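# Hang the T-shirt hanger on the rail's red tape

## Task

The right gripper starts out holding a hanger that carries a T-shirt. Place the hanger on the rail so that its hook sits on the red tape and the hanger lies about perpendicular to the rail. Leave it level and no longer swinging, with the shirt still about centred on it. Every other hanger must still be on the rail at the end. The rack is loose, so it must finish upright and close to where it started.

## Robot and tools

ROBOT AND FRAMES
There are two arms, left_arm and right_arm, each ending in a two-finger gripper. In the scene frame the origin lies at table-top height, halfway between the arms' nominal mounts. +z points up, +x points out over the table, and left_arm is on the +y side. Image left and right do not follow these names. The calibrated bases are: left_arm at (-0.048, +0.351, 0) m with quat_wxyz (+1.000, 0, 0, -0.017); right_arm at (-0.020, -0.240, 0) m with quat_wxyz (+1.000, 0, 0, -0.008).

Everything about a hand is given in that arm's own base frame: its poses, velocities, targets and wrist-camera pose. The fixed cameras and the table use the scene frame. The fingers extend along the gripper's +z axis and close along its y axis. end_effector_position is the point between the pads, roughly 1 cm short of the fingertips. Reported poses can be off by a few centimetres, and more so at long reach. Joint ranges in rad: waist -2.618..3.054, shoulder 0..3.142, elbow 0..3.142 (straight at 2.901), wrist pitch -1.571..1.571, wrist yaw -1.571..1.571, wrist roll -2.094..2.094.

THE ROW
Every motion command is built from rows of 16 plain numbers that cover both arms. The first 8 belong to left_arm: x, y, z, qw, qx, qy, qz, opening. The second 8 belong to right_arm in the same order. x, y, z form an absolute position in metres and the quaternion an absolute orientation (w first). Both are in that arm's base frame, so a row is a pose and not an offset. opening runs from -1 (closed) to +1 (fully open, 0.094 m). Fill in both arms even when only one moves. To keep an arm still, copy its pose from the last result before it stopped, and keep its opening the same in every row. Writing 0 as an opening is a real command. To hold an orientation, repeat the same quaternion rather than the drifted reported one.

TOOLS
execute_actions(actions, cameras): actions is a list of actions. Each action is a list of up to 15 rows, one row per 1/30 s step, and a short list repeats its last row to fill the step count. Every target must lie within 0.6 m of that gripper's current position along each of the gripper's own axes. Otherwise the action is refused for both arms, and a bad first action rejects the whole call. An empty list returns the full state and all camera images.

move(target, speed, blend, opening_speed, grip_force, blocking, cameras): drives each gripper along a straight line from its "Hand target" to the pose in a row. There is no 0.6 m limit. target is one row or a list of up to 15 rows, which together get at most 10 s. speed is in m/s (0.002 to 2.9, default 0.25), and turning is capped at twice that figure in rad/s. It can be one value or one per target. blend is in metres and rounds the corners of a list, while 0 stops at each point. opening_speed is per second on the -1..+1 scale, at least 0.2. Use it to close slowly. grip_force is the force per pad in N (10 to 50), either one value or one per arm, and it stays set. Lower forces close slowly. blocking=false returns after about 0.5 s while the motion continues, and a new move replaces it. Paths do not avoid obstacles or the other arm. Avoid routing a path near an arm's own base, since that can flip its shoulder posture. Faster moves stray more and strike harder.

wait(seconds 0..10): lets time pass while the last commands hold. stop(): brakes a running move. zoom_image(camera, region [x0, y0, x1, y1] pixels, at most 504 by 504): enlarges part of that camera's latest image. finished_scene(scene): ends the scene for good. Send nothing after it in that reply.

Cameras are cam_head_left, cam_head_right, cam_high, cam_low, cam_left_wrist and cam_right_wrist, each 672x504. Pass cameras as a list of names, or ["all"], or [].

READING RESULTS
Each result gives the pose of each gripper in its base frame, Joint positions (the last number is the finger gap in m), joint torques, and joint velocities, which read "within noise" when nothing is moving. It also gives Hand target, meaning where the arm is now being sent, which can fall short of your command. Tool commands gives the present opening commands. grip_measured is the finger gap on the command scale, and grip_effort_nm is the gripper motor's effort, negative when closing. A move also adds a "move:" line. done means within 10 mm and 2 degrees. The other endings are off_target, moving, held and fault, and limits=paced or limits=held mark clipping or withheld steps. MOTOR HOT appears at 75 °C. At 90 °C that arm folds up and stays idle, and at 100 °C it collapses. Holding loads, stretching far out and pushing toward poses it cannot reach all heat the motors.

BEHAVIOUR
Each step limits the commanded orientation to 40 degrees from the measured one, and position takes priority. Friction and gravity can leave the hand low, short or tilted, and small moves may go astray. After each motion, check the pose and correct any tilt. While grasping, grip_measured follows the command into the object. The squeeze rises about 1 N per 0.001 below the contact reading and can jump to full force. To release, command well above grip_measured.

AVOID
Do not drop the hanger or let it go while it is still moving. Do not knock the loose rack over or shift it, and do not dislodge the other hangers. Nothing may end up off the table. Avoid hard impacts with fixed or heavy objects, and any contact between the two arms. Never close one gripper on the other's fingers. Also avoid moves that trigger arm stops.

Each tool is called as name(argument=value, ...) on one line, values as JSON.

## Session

execute_actions(actions=[])

Scene clock: 0.00 s.
left_arm: end_effector_position=(+0.3810, -0.0001, +0.4021) grip_measured=+1.000 grip_effort_nm=n/a end_effector_quat_wxyz=(+0.707, +0.000, +0.707, +0.000) | right_arm: end_effector_position=(+0.2720, +0.2735, +0.4438) grip_measured=-0.833 grip_effort_nm=n/a end_effector_quat_wxyz=(+0.551, -0.229, +0.786, +0.162)
Joint positions: left_arm=[0 1.047 1.047 0 0 0 0.094] | right_arm=[0.944 1.354 1.792 -0.807 0.352 0.135 0.008]
Joint velocities: within noise
Joint torques (N m): no reading
Heat: left arm: 28 °C; right arm: 28 °C.
Hand target: left_arm +0.3791, -0.0001, +0.4105; +0.714, +0.000, +0.700, +0.000 | right_arm +0.2714, +0.2720, +0.4569; +0.566, -0.220, +0.776, +0.172
Tool commands: left_gripper/opening=+1.0 right_gripper/opening=-1.0

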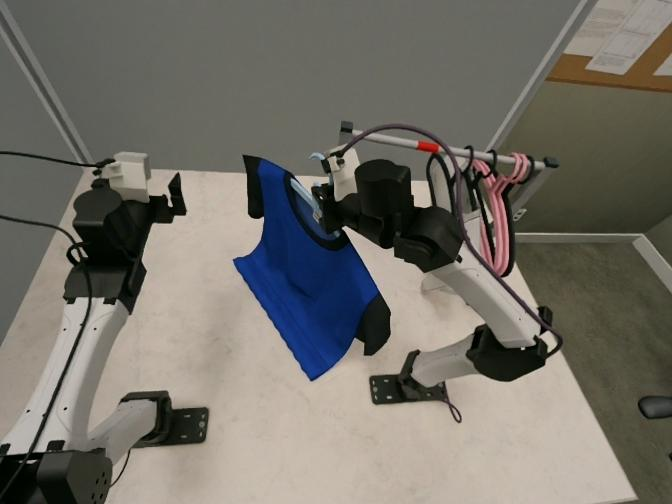

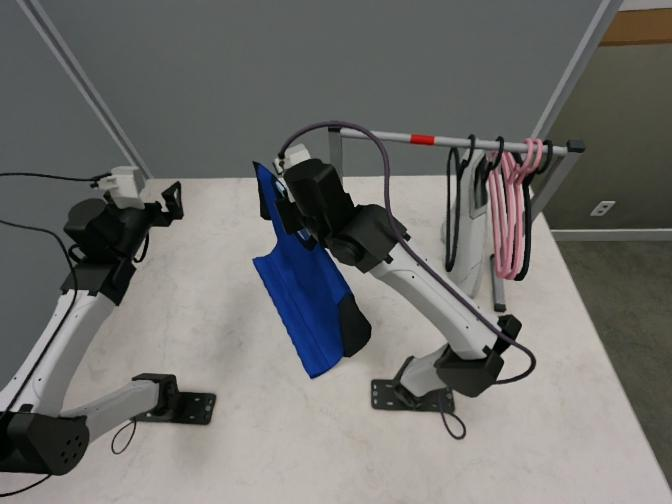

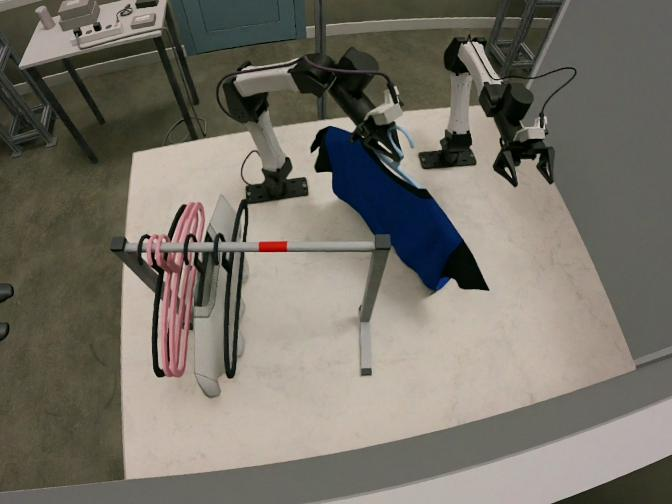

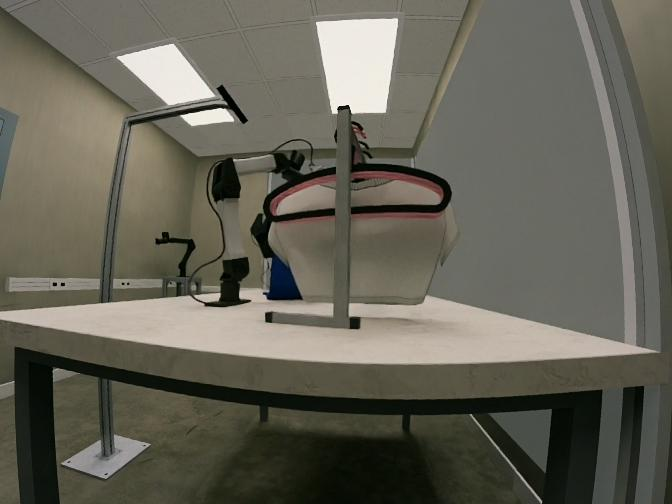

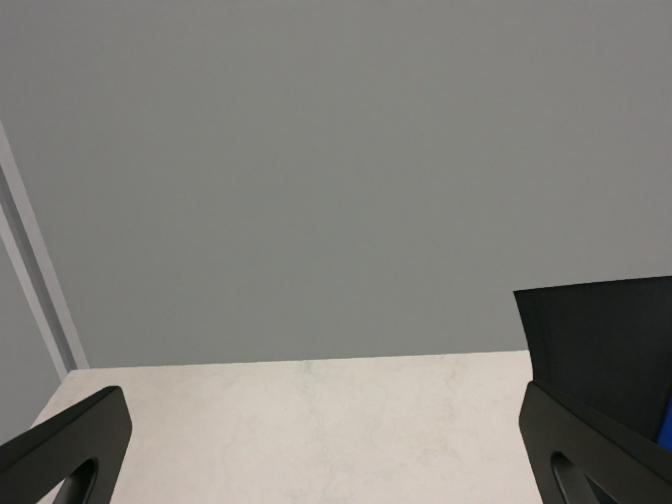

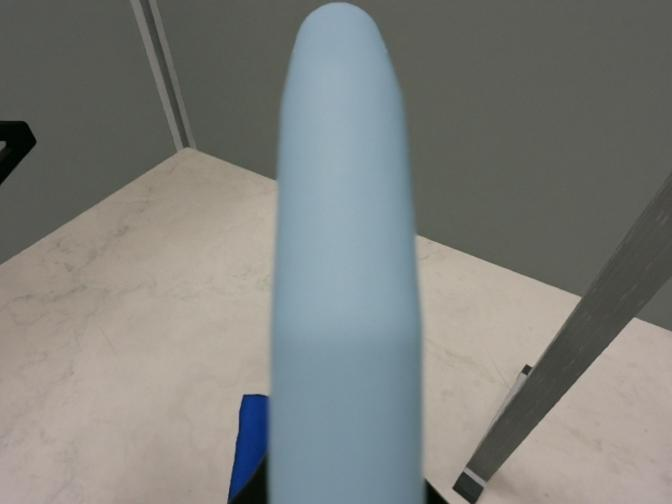

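move(target=[[0.379,0,0.411,0.715,0,0.699,0,1,0.24,0.13,0.465,0.590,-0.012,0.807,0,-1],[0.379,0,0.411,0.715,0,0.699,0,1,0.31,0.037,0.45,0.6129,0.0725,0.7844,-0.059,-1]], blend=0.04, cameras=["cam_head_left","cam_high","cam_low","cam_right_wrist"])

zoom_image(camera="cam_low", region=[280, 105, 380, 180])

zoom_image(camera="cam_high", region=[210, 160, 330, 250])

Scene clock: 19.47 s.
left_arm: end_effector_position=(+0.3810, -0.0001, +0.4021) grip_measured=+1.000 grip_effort_nm=-0.01 end_effector_quat_wxyz=(+0.707, +0.000, +0.707, +0.000) | right_arm: end_effector_position=(+0.3101, +0.0387, +0.4389) grip_measured=-0.833 grip_effort_nm=-1.05 end_effector_quat_wxyz=(+0.593, +0.065, +0.799, -0.068)
Joint positions: left_arm=[0 1.047 1.047 0 0 0 0.094] | right_arm=[0.452 1.11 1.582 -0.83 0.617 0.18 0.008]
Joint torques (N m): left_arm=[0.01 -3.02 8.65 2.32 0.06 0.02] | right_arm=[-0.47 -2.99 5.86 2.49 0.19 -0.07]
Heat: left arm: 33 °C; right arm: 33 °C.
Hand target: left_arm +0.3789, -0.0001, +0.4110; +0.715, +0.000, +0.699, +0.000 | right_arm +0.3096, +0.0369, +0.4500; +0.613, +0.073, +0.785, -0.059
Off the commanded pose: left_arm 0.009 m, 1 deg | right_arm 0.011 m, 3 deg.
move: off_target (right_arm)
Images, in order (width x height): cam_head_left 672x504, cam_high 672x504, cam_low 672x504, cam_right_wrist 672x504.

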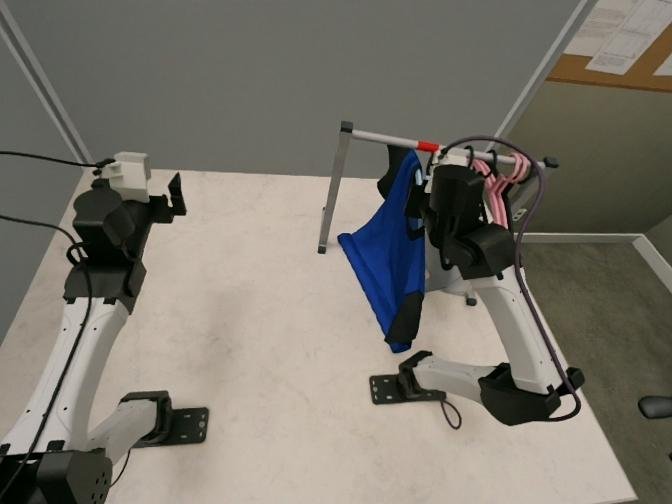

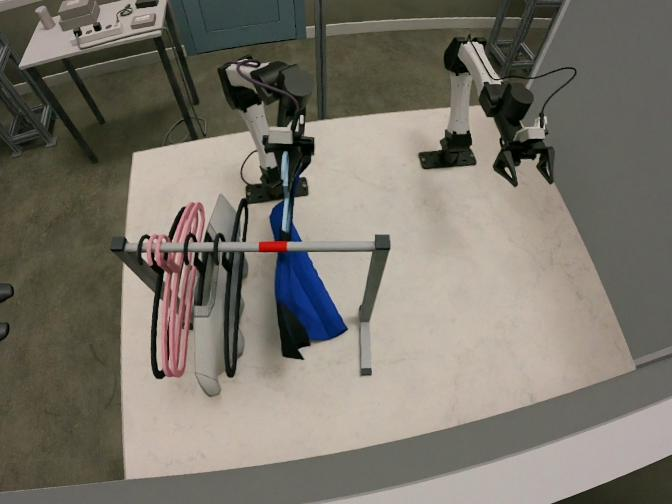

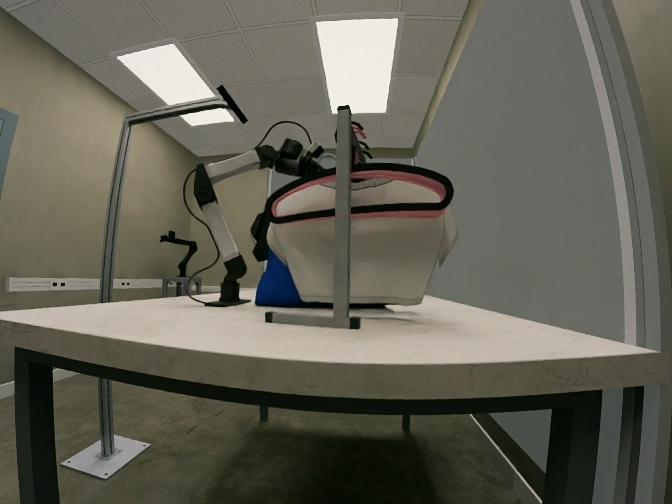

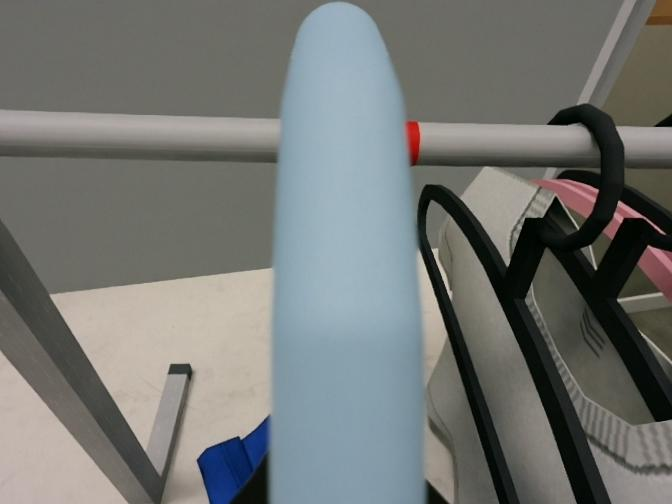

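Scaled by 5.040 from the camera's 672x504 image, which has a finer 960x720 frame.

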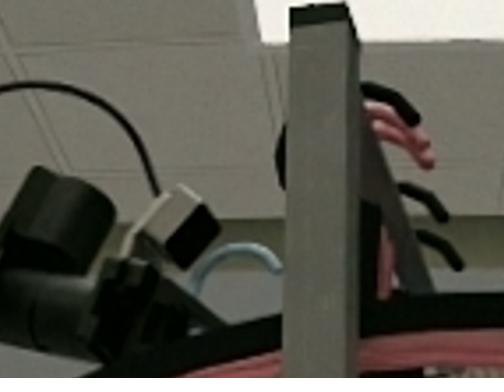

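Scaled by 4.200 from the camera's 672x504 image, which has a finer 960x720 frame.

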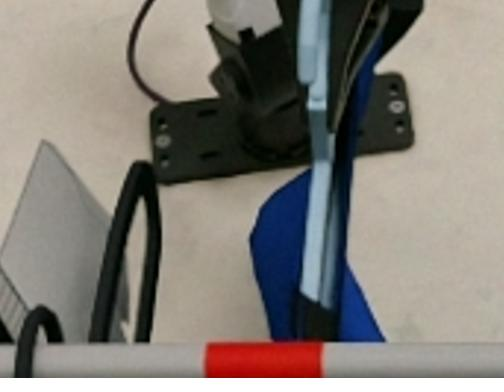

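move(target=[[0.379,0,0.411,0.715,0,0.699,0,1,0.335,0.031,0.408,0.6138,0.059,0.7856,-0.0483,-1],[0.379,0,0.411,0.715,0,0.699,0,1,0.395,0.020,0.409,0.6138,0.059,0.7856,-0.0483,-1]], cameras=["cam_high","cam_low","cam_right_wrist"], speed=0.1, blend=0.015)

zoom_image(camera="cam_low", region=[280, 105, 380, 180])

zoom_image(camera="cam_high", region=[210, 160, 330, 250])

Scene clock: 30.87 s.
left_arm: end_effector_position=(+0.3810, -0.0001, +0.4021) grip_measured=+1.000 grip_effort_nm=-0.01 end_effector_quat_wxyz=(+0.707, +0.000, +0.707, +0.000) | right_arm: end_effector_position=(+0.3887, +0.0199, +0.3798) grip_measured=-0.833 grip_effort_nm=-1.05 end_effector_quat_wxyz=(+0.580, +0.054, +0.810, -0.057)
Joint positions: left_arm=[0 1.047 1.047 0 0 0 0.094] | right_arm=[0.205 1.22 1.384 -0.511 0.35 0.092 0.008]
Joint torques (N m): left_arm=[-0.08 -3.12 8.57 2.28 0.07 0.04] | right_arm=[-0.39 -3.02 11.88 2.58 0.09 -0.08]
Heat: left arm: 35 °C; right arm: 35 °C.
Hand target: left_arm +0.3789, -0.0001, +0.4110; +0.715, +0.000, +0.699, +0.000 | right_arm +0.3927, +0.0198, +0.4086; +0.614, +0.059, +0.786, -0.049
Off the commanded pose: left_arm 0.009 m, 1 deg | right_arm 0.030 m, 5 deg.
move: off_target (right_arm)
Images, in order (width x height): cam_high 672x504, cam_low 672x504, cam_right_wrist 672x504.

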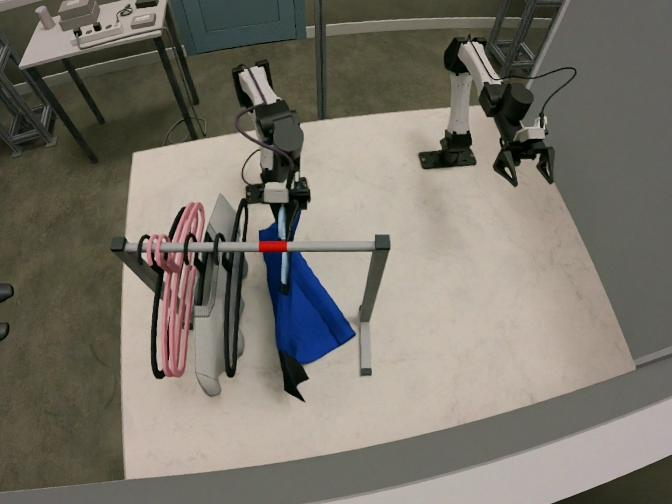

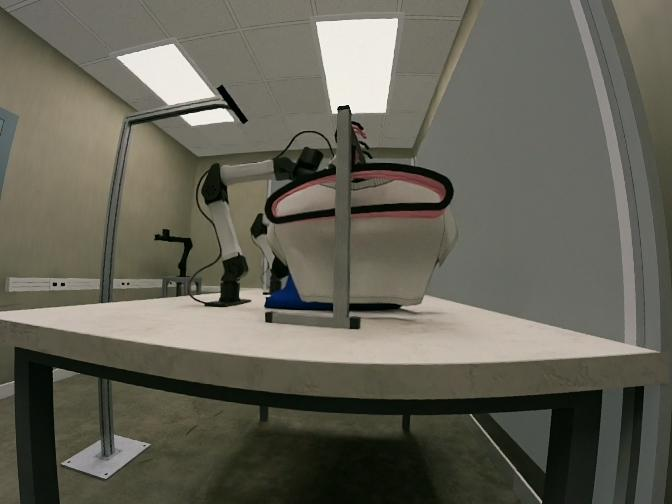

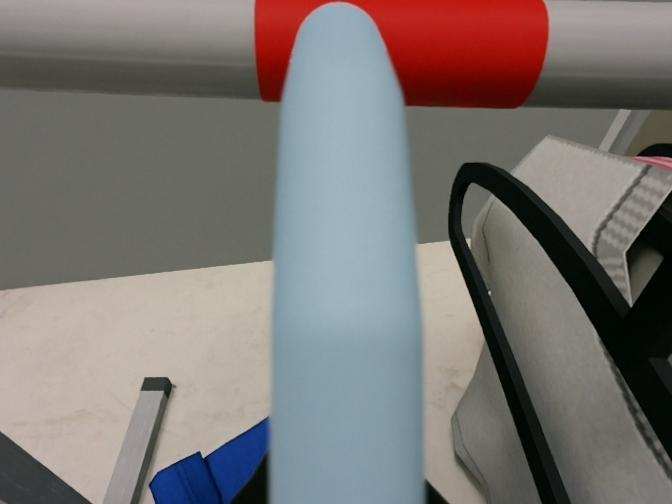

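Scaled by 5.040 from the camera's 672x504 image, which has a finer 960x720 frame.

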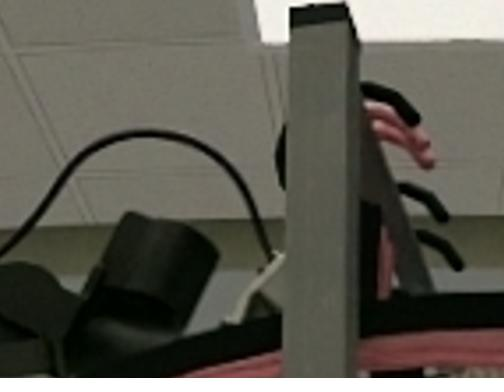

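Scaled by 4.200 from the camera's 672x504 image, which has a finer 960x720 frame.

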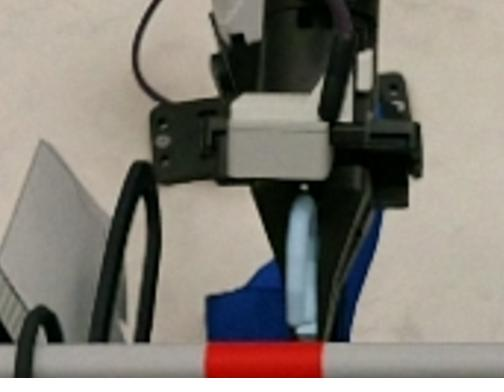

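move(target=[0.379,0,0.411,0.715,0,0.699,0,1,0.395,0.010,0.422,0.6273,0.058,0.7747,-0.0494,-1], cameras=["cam_high","cam_right_wrist"], speed=0.1)

zoom_image(camera="cam_high", region=[210, 160, 330, 250])

Scene clock: 39.20 s.
left_arm: end_effector_position=(+0.3810, -0.0001, +0.4021) grip_measured=+1.000 grip_effort_nm=-0.01 end_effector_quat_wxyz=(+0.707, +0.000, +0.707, +0.000) | right_arm: end_effector_position=(+0.3911, +0.0106, +0.3890) grip_measured=-0.833 grip_effort_nm=-1.05 end_effector_quat_wxyz=(+0.590, +0.053, +0.803, -0.058)
Joint positions: left_arm=[0 1.047 1.047 0 0 0 0.094] | right_arm=[0.164 1.22 1.397 -0.494 0.313 0.07 0.008]
Joint torques (N m): left_arm=[-0.02 -3.14 8.58 2.31 0.07 0.01] | right_arm=[-0.39 -3.7 11.89 2.63 0.09 -0.07]
Heat: left arm: 35 °C; right arm: 35 °C.
Hand target: left_arm +0.3789, -0.0001, +0.4110; +0.715, +0.000, +0.699, +0.000 | right_arm +0.3924, +0.0098, +0.4215; +0.628, +0.058, +0.775, -0.050
Off the commanded pose: left_arm 0.009 m, 1 deg | right_arm 0.033 m, 5 deg.
move: off_target (right_arm)
Images, in order (width x height): cam_high 672x504, cam_right_wrist 672x504.

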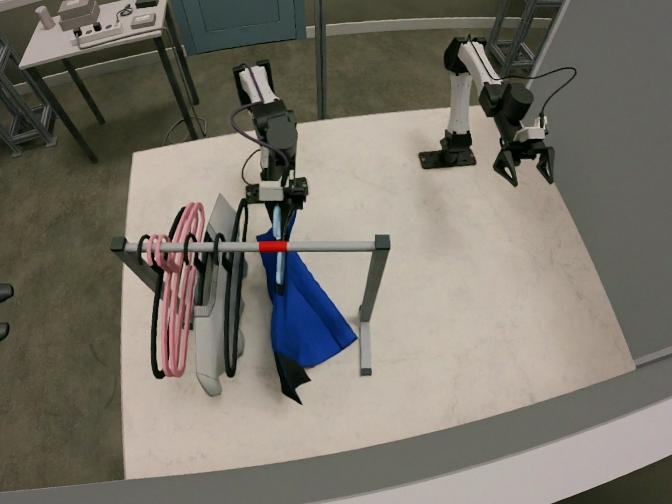

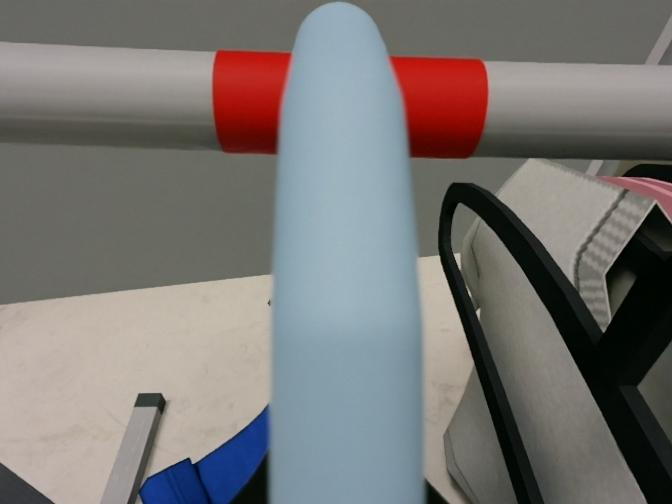

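Scaled by 4.200 from the camera's 672x504 image, which has a finer 960x720 frame.

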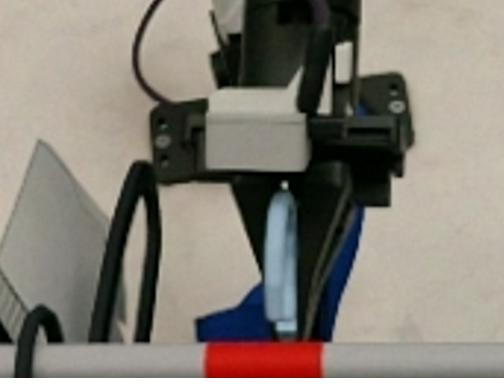

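move(target=[[0.379,0,0.411,0.715,0,0.699,0,1,0.397,0.009,0.430,0.6273,0.058,0.7747,-0.0494,-1],[0.379,0,0.411,0.715,0,0.699,0,1,0.418,0.006,0.432,0.6273,0.058,0.7747,-0.0494,-1]], cameras=["cam_high","cam_right_wrist"], speed=0.08)

zoom_image(camera="cam_high", region=[210, 160, 330, 250])

Scene clock: 45.93 s.
left_arm: end_effector_position=(+0.3810, -0.0001, +0.4021) grip_measured=+1.000 grip_effort_nm=-0.01 end_effector_quat_wxyz=(+0.707, +0.000, +0.707, +0.000) | right_arm: end_effector_position=(+0.4140, +0.0067, +0.4005) grip_measured=-0.833 grip_effort_nm=-1.04 end_effector_quat_wxyz=(+0.593, +0.055, +0.801, -0.056)
Joint positions: left_arm=[0 1.047 1.047 0 0 0 0.094] | right_arm=[0.134 1.31 1.498 -0.494 0.284 0.063 0.008]
Joint torques (N m): left_arm=[-0.05 -3.03 8.61 2.29 0.08 0.02] | right_arm=[-0.38 -4.08 12.25 2.56 0.08 -0.08]
Heat: left arm: 36 °C; right arm: 37 °C.
Hand target: left_arm +0.3789, -0.0001, +0.4110; +0.715, +0.000, +0.699, +0.000 | right_arm +0.4157, +0.0059, +0.4313; +0.627, +0.058, +0.775, -0.050
Off the commanded pose: left_arm 0.009 m, 1 deg | right_arm 0.032 m, 5 deg.
move: off_target (right_arm)
Images, in order (width x height): cam_high 672x504, cam_right_wrist 672x504.

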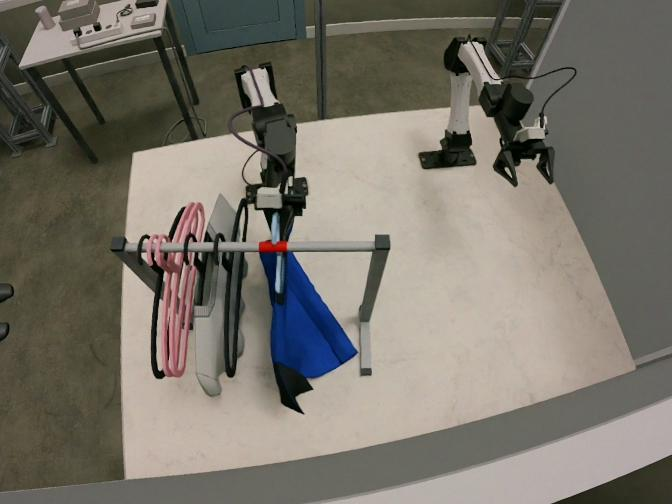

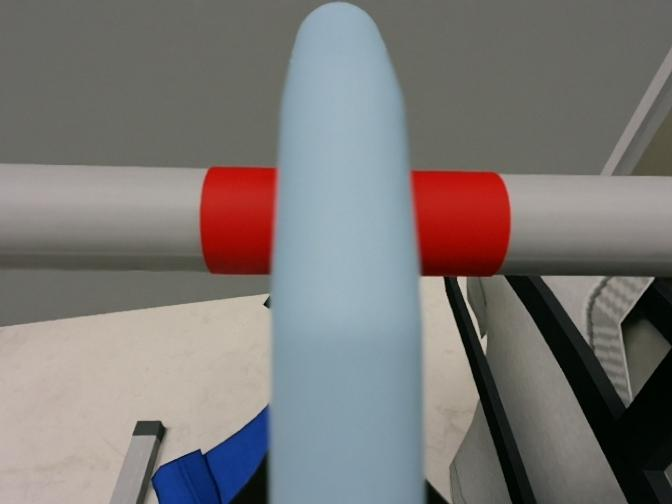

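Scaled by 4.200 from the camera's 672x504 image, which has a finer 960x720 frame.

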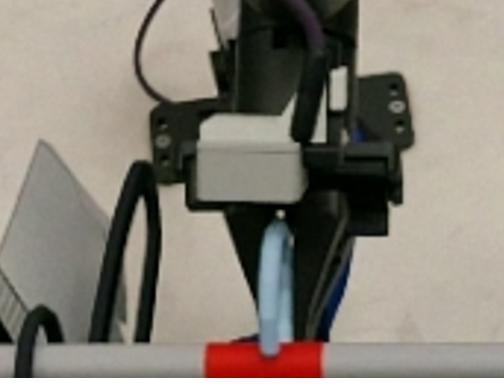

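move(target=[0.379,0,0.411,0.715,0,0.699,0,1,0.441,0.0,0.429,0.6273,0.058,0.7747,-0.0494,-1], cameras=["cam_high","cam_low","cam_right_wrist"], speed=0.06)

zoom_image(camera="cam_high", region=[210, 160, 330, 250])

zoom_image(camera="cam_low", region=[280, 105, 380, 180])

Scene clock: 52.90 s.
left_arm: end_effector_position=(+0.3810, -0.0001, +0.4021) grip_measured=+1.000 grip_effort_nm=-0.01 end_effector_quat_wxyz=(+0.707, +0.000, +0.707, +0.000) | right_arm: end_effector_position=(+0.4347, +0.0008, +0.3977) grip_measured=-0.833 grip_effort_nm=-1.04 end_effector_quat_wxyz=(+0.591, +0.055, +0.803, -0.055)
Joint positions: left_arm=[0 1.047 1.047 0 0 0 0.094] | right_arm=[0.102 1.378 1.54 -0.471 0.252 0.055 0.008]
Joint torques (N m): left_arm=[-0.05 -3.14 8.64 2.3 0.08 0] | right_arm=[-0.38 -4.48 12.05 2.65 0.06 -0.08]
Heat: left arm: 36 °C; right arm: 38 °C.
Hand target: left_arm +0.3789, -0.0001, +0.4110; +0.715, +0.000, +0.699, +0.000 | right_arm +0.4385, +0.0000, +0.4283; +0.627, +0.058, +0.775, -0.050
Off the commanded pose: left_arm 0.009 m, 1 deg | right_arm 0.032 m, 5 deg.
move: off_target (right_arm)
Images, in order (width x height): cam_high 672x504, cam_low 672x504, cam_right_wrist 672x504.

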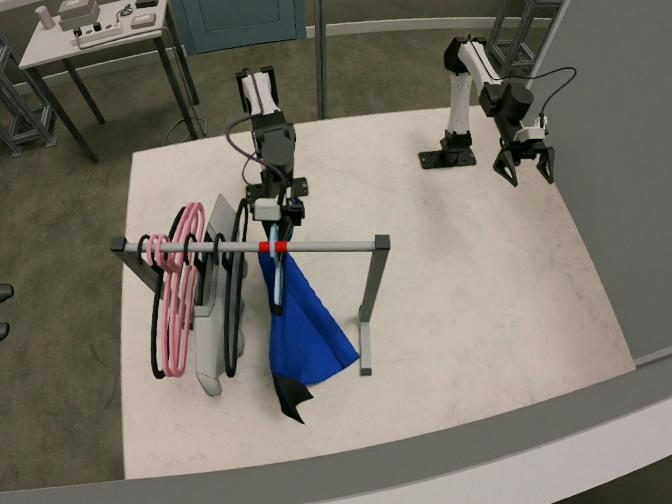

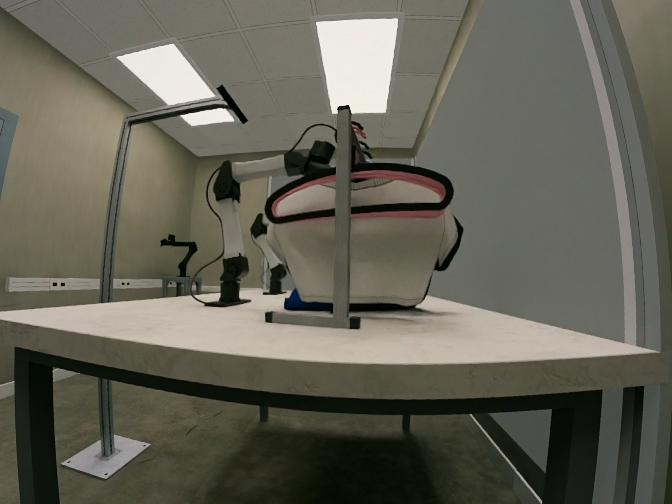

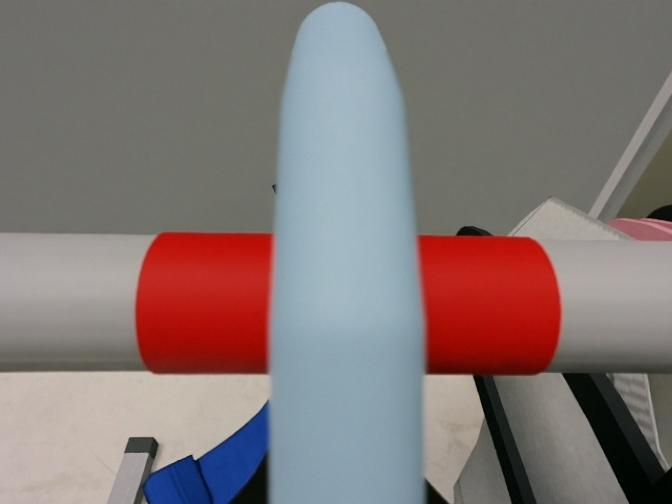

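Scaled by 4.200 from the camera's 672x504 image, which has a finer 960x720 frame.

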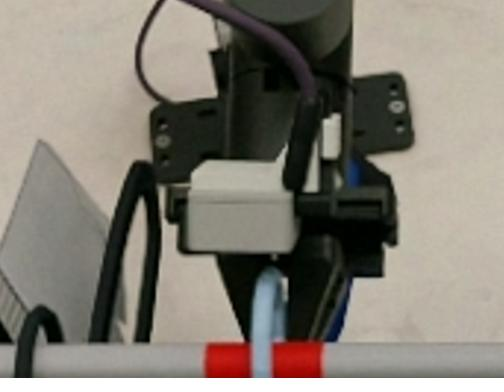

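Scaled by 5.040 from the camera's 672x504 image, which has a finer 960x720 frame.

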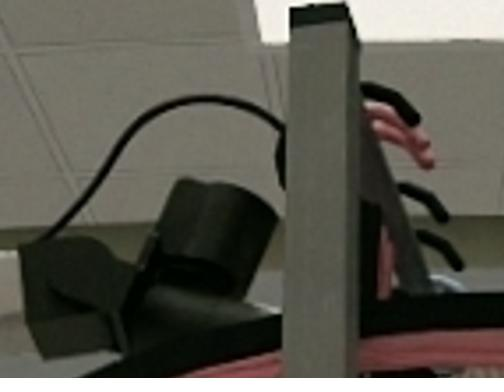

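move(target=[0.379,0,0.411,0.715,0,0.699,0,1,0.437,0.0,0.403,0.6273,0.058,0.7747,-0.0494,-1], cameras=["cam_high","cam_low","cam_right_wrist"], speed=0.05)

zoom_image(camera="cam_low", region=[280, 105, 380, 180])

Scene clock: 59.03 s.
left_arm: end_effector_position=(+0.3810, -0.0001, +0.4021) grip_measured=+1.000 grip_effort_nm=-0.01 end_effector_quat_wxyz=(+0.707, +0.000, +0.707, +0.000) | right_arm: end_effector_position=(+0.4412, +0.0016, +0.3827) grip_measured=-0.833 grip_effort_nm=-1.05 end_effector_quat_wxyz=(+0.599, +0.056, +0.797, -0.054)
Joint positions: left_arm=[0 1.047 1.047 0 0 0 0.094] | right_arm=[0.102 1.37 1.452 -0.372 0.252 0.055 0.008]
Joint torques (N m): left_arm=[-0.09 -3.11 8.61 2.3 0.06 0.02] | right_arm=[-0.29 -8.09 7.3 2.63 0.07 -0.07]
Heat: left arm: 37 °C; right arm: 39 °C.
Hand target: left_arm +0.3789, -0.0001, +0.4110; +0.715, +0.000, +0.699, +0.000 | right_arm +0.4363, +0.0000, +0.4029; +0.627, +0.058, +0.775, -0.050
Off the commanded pose: left_arm 0.009 m, 1 deg | right_arm 0.021 m, 4 deg.
move: off_target (right_arm)
Images, in order (width x height): cam_high 672x504, cam_low 672x504, cam_right_wrist 672x504.

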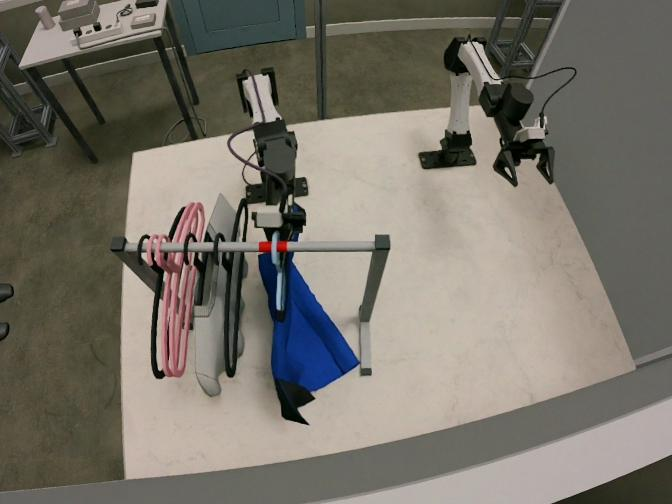

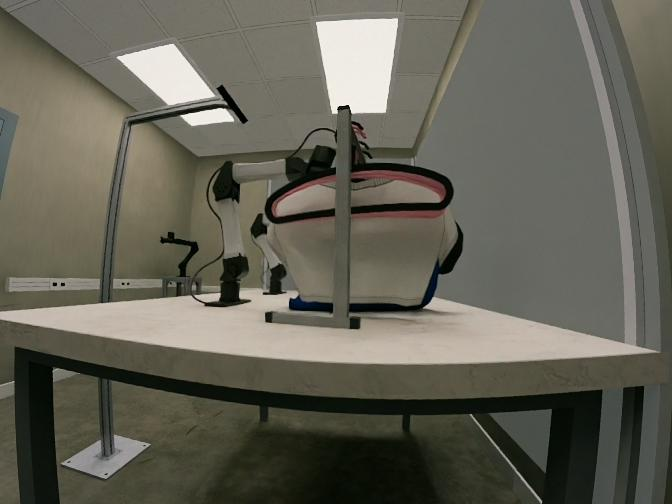

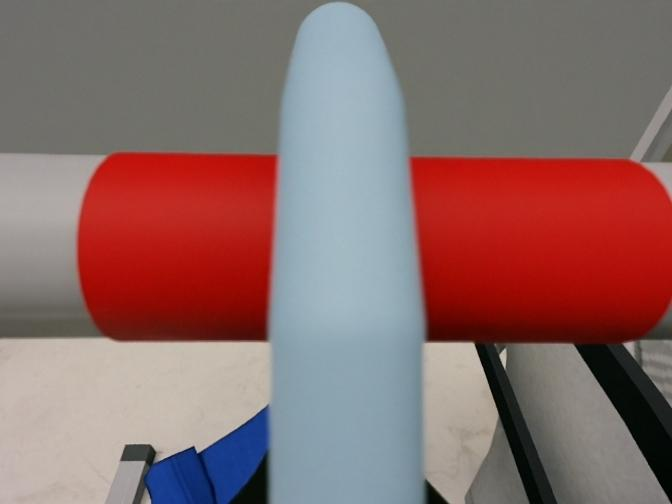

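Scaled by 5.040 from the camera's 672x504 image, which has a finer 960x720 frame.

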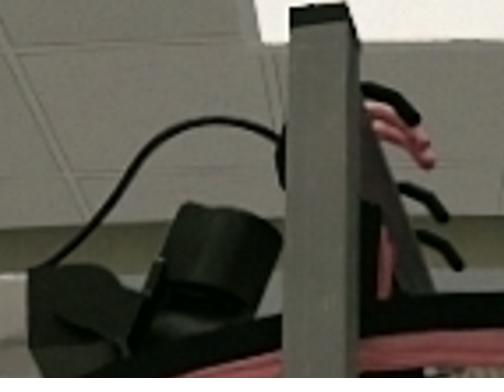

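move(target=[0.379,0,0.411,0.715,0,0.699,0,1,0.430,-0.003,0.386,0.620,0.058,0.7807,-0.049,-1], cameras=["cam_high","cam_right_wrist"], speed=0.05)

Scene clock: 63.53 s.
left_arm: end_effector_position=(+0.3810, -0.0001, +0.4021) grip_measured=+1.000 grip_effort_nm=-0.01 end_effector_quat_wxyz=(+0.707, +0.000, +0.707, +0.000) | right_arm: end_effector_position=(+0.4370, +0.0003, +0.3781) grip_measured=-0.833 grip_effort_nm=-1.04 end_effector_quat_wxyz=(+0.609, +0.056, +0.789, -0.049)
Joint positions: left_arm=[0 1.047 1.047 0 0 0 0.094] | right_arm=[0.095 1.335 1.38 -0.308 0.238 0.055 0.008]
Joint torques (N m): left_arm=[-0.05 -3.04 8.62 2.32 0.06 0.02] | right_arm=[-0.51 -7.79 6.8 2.28 0.1 -0.04]
Heat: left arm: 37 °C; right arm: 39 °C.
Hand target: left_arm +0.3789, -0.0001, +0.4110; +0.715, +0.000, +0.699, +0.000 | right_arm +0.4301, -0.0029, +0.3860; +0.620, +0.058, +0.781, -0.049
Off the commanded pose: left_arm 0.009 m, 1 deg | right_arm 0.011 m, 2 deg.
move: off_target (right_arm)
Images, in order (width x height): cam_high 672x504, cam_right_wrist 672x504.

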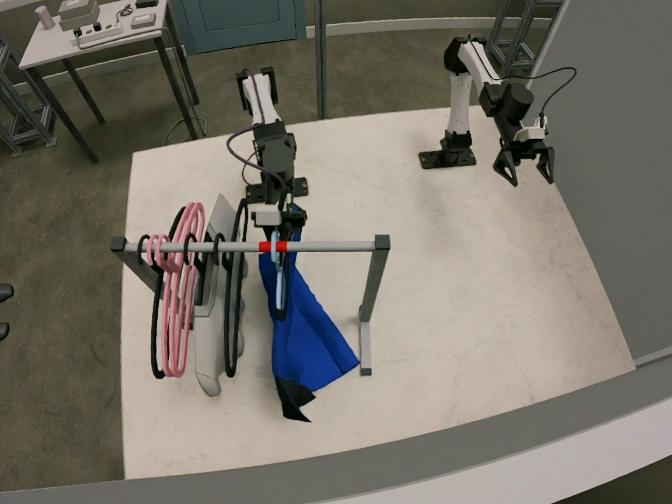

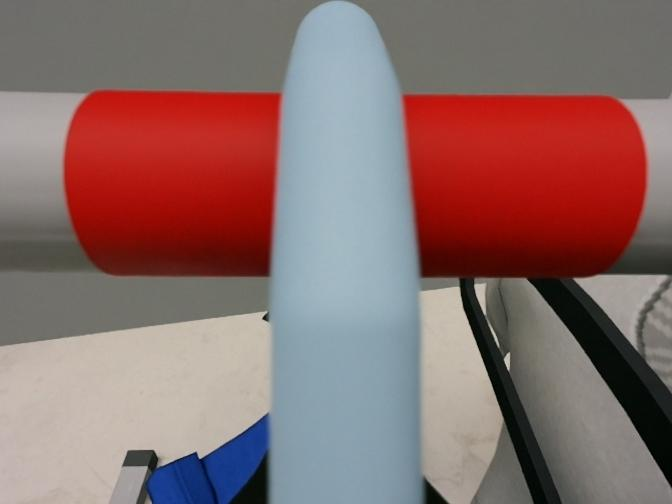

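move(target=[0.379,0,0.411,0.715,0,0.699,0,1,0.432,-0.003,0.374,0.614,0.058,0.785,-0.0487,-1], cameras=["cam_right_wrist"], speed=0.05)

Scene clock: 67.57 s.
left_arm: end_effector_position=(+0.3810, -0.0001, +0.4021) grip_measured=+1.000 grip_effort_nm=-0.01 end_effector_quat_wxyz=(+0.707, +0.000, +0.707, +0.000) | right_arm: end_effector_position=(+0.4385, +0.0005, +0.3773) grip_measured=-0.833 grip_effort_nm=-1.04 end_effector_quat_wxyz=(+0.618, +0.058, +0.783, -0.047)
Joint positions: left_arm=[0 1.047 1.047 0 0 0 0.094] | right_arm=[0.095 1.329 1.352 -0.264 0.237 0.055 0.008]
Joint torques (N m): left_arm=[-0.05 -3.11 8.54 2.31 0.09 0.03] | right_arm=[-0.62 -7.13 6.34 2.06 0.06 -0.02]
Heat: left arm: 37 °C; right arm: 38 °C.
Hand target: left_arm +0.3789, -0.0001, +0.4110; +0.715, +0.000, +0.699, +0.000 | right_arm +0.4322, -0.0029, +0.3742; +0.614, +0.058, +0.785, -0.049
Off the commanded pose: left_arm 0.009 m, 1 deg | right_arm 0.008 m, 1 deg.
move: done
Images, in order (width x height): cam_right_wrist 672x504.

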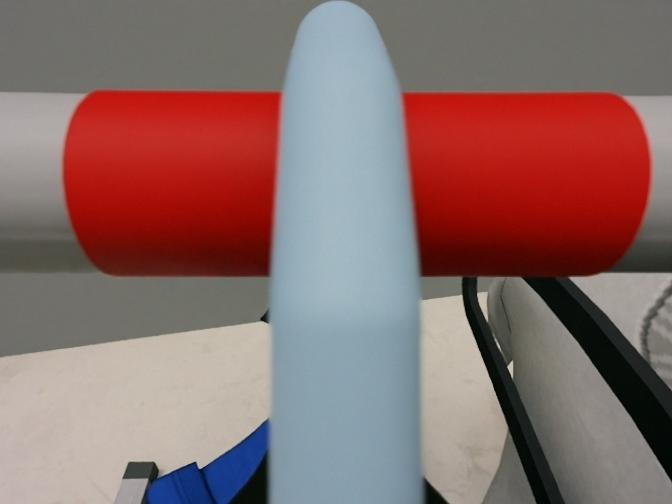

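move(target=[[0.379,0,0.411,0.715,0,0.699,0,1,0.435,-0.001,0.378,0.612,0.058,0.787,-0.0485,0.2],[0.379,0,0.411,0.715,0,0.699,0,1,0.30,0.021,0.41,0.612,0.058,0.787,-0.0485,0.2]], cameras=["cam_head_left","cam_low","cam_right_wrist","cam_high"], speed=0.1, opening_speed=0.35)

Scene clock: 76.83 s.
left_arm: end_effector_position=(+0.3810, -0.0001, +0.4021) grip_measured=+1.000 grip_effort_nm=-0.01 end_effector_quat_wxyz=(+0.707, +0.000, +0.707, +0.000) | right_arm: end_effector_position=(+0.3022, +0.0217, +0.4122) grip_measured=+0.198 grip_effort_nm=0.07 end_effector_quat_wxyz=(+0.616, +0.056, +0.784, -0.046)
Joint positions: left_arm=[0 1.047 1.047 0 0 0 0.094] | right_arm=[0.33 0.944 1.318 -0.641 0.462 0.117 0.056]
Joint torques (N m): left_arm=[-0.1 -3.12 8.57 2.29 0.08 0.02] | right_arm=[0.61 -0.73 7.35 1.96 0.27 0.05]
Heat: left arm: 38 °C; right arm: 37 °C.
Hand target: left_arm +0.3789, -0.0001, +0.4110; +0.715, +0.000, +0.699, +0.000 | right_arm +0.3000, +0.0210, +0.4100; +0.612, +0.058, +0.787, -0.049
Off the commanded pose: left_arm 0.009 m, 1 deg | right_arm 0.003 m, 1 deg.
move: done
Images, in order (width x height): cam_head_left 672x504, cam_high 672x504, cam_low 672x504, cam_right_wrist 672x504.

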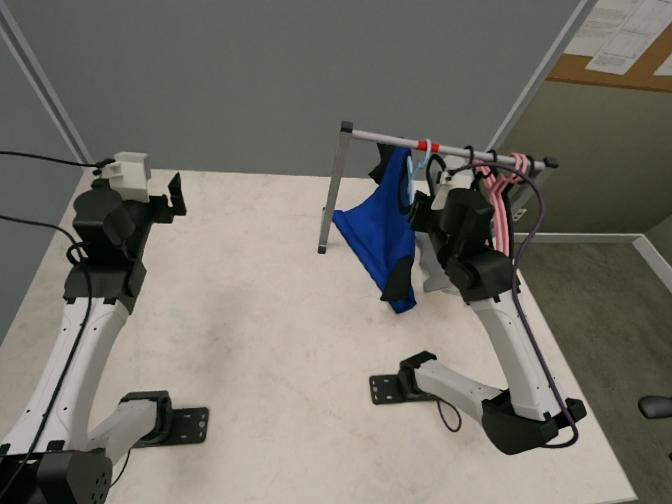

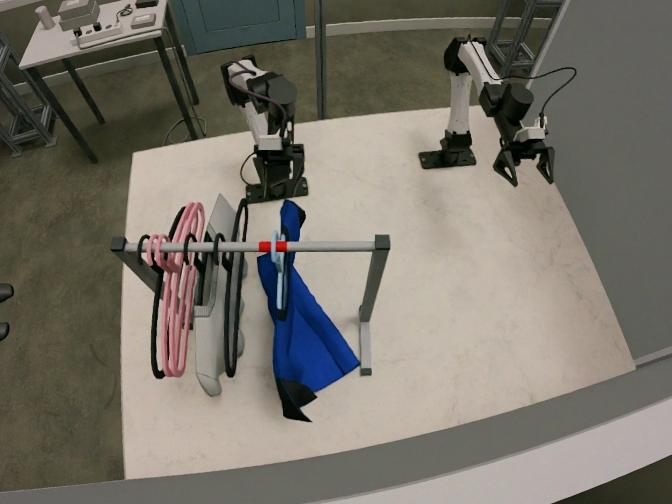

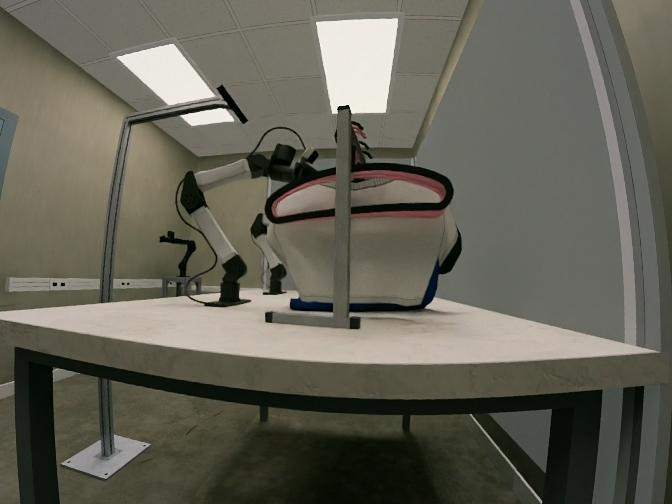

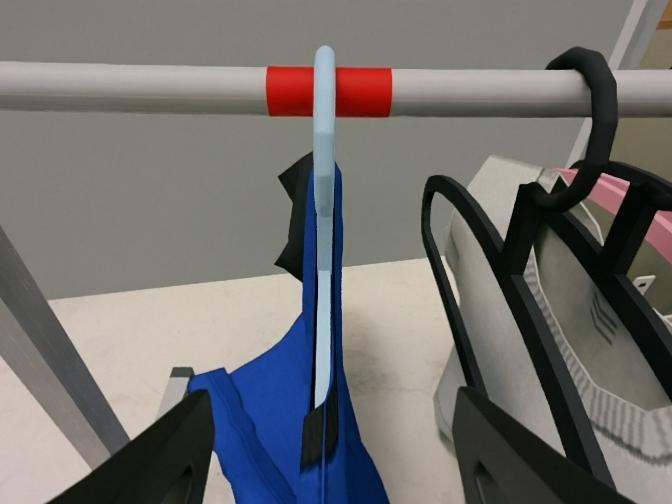

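Hanging on the tape, perpendicular, still.

finished_scene(scene=2)

The scene is finished: the task was done.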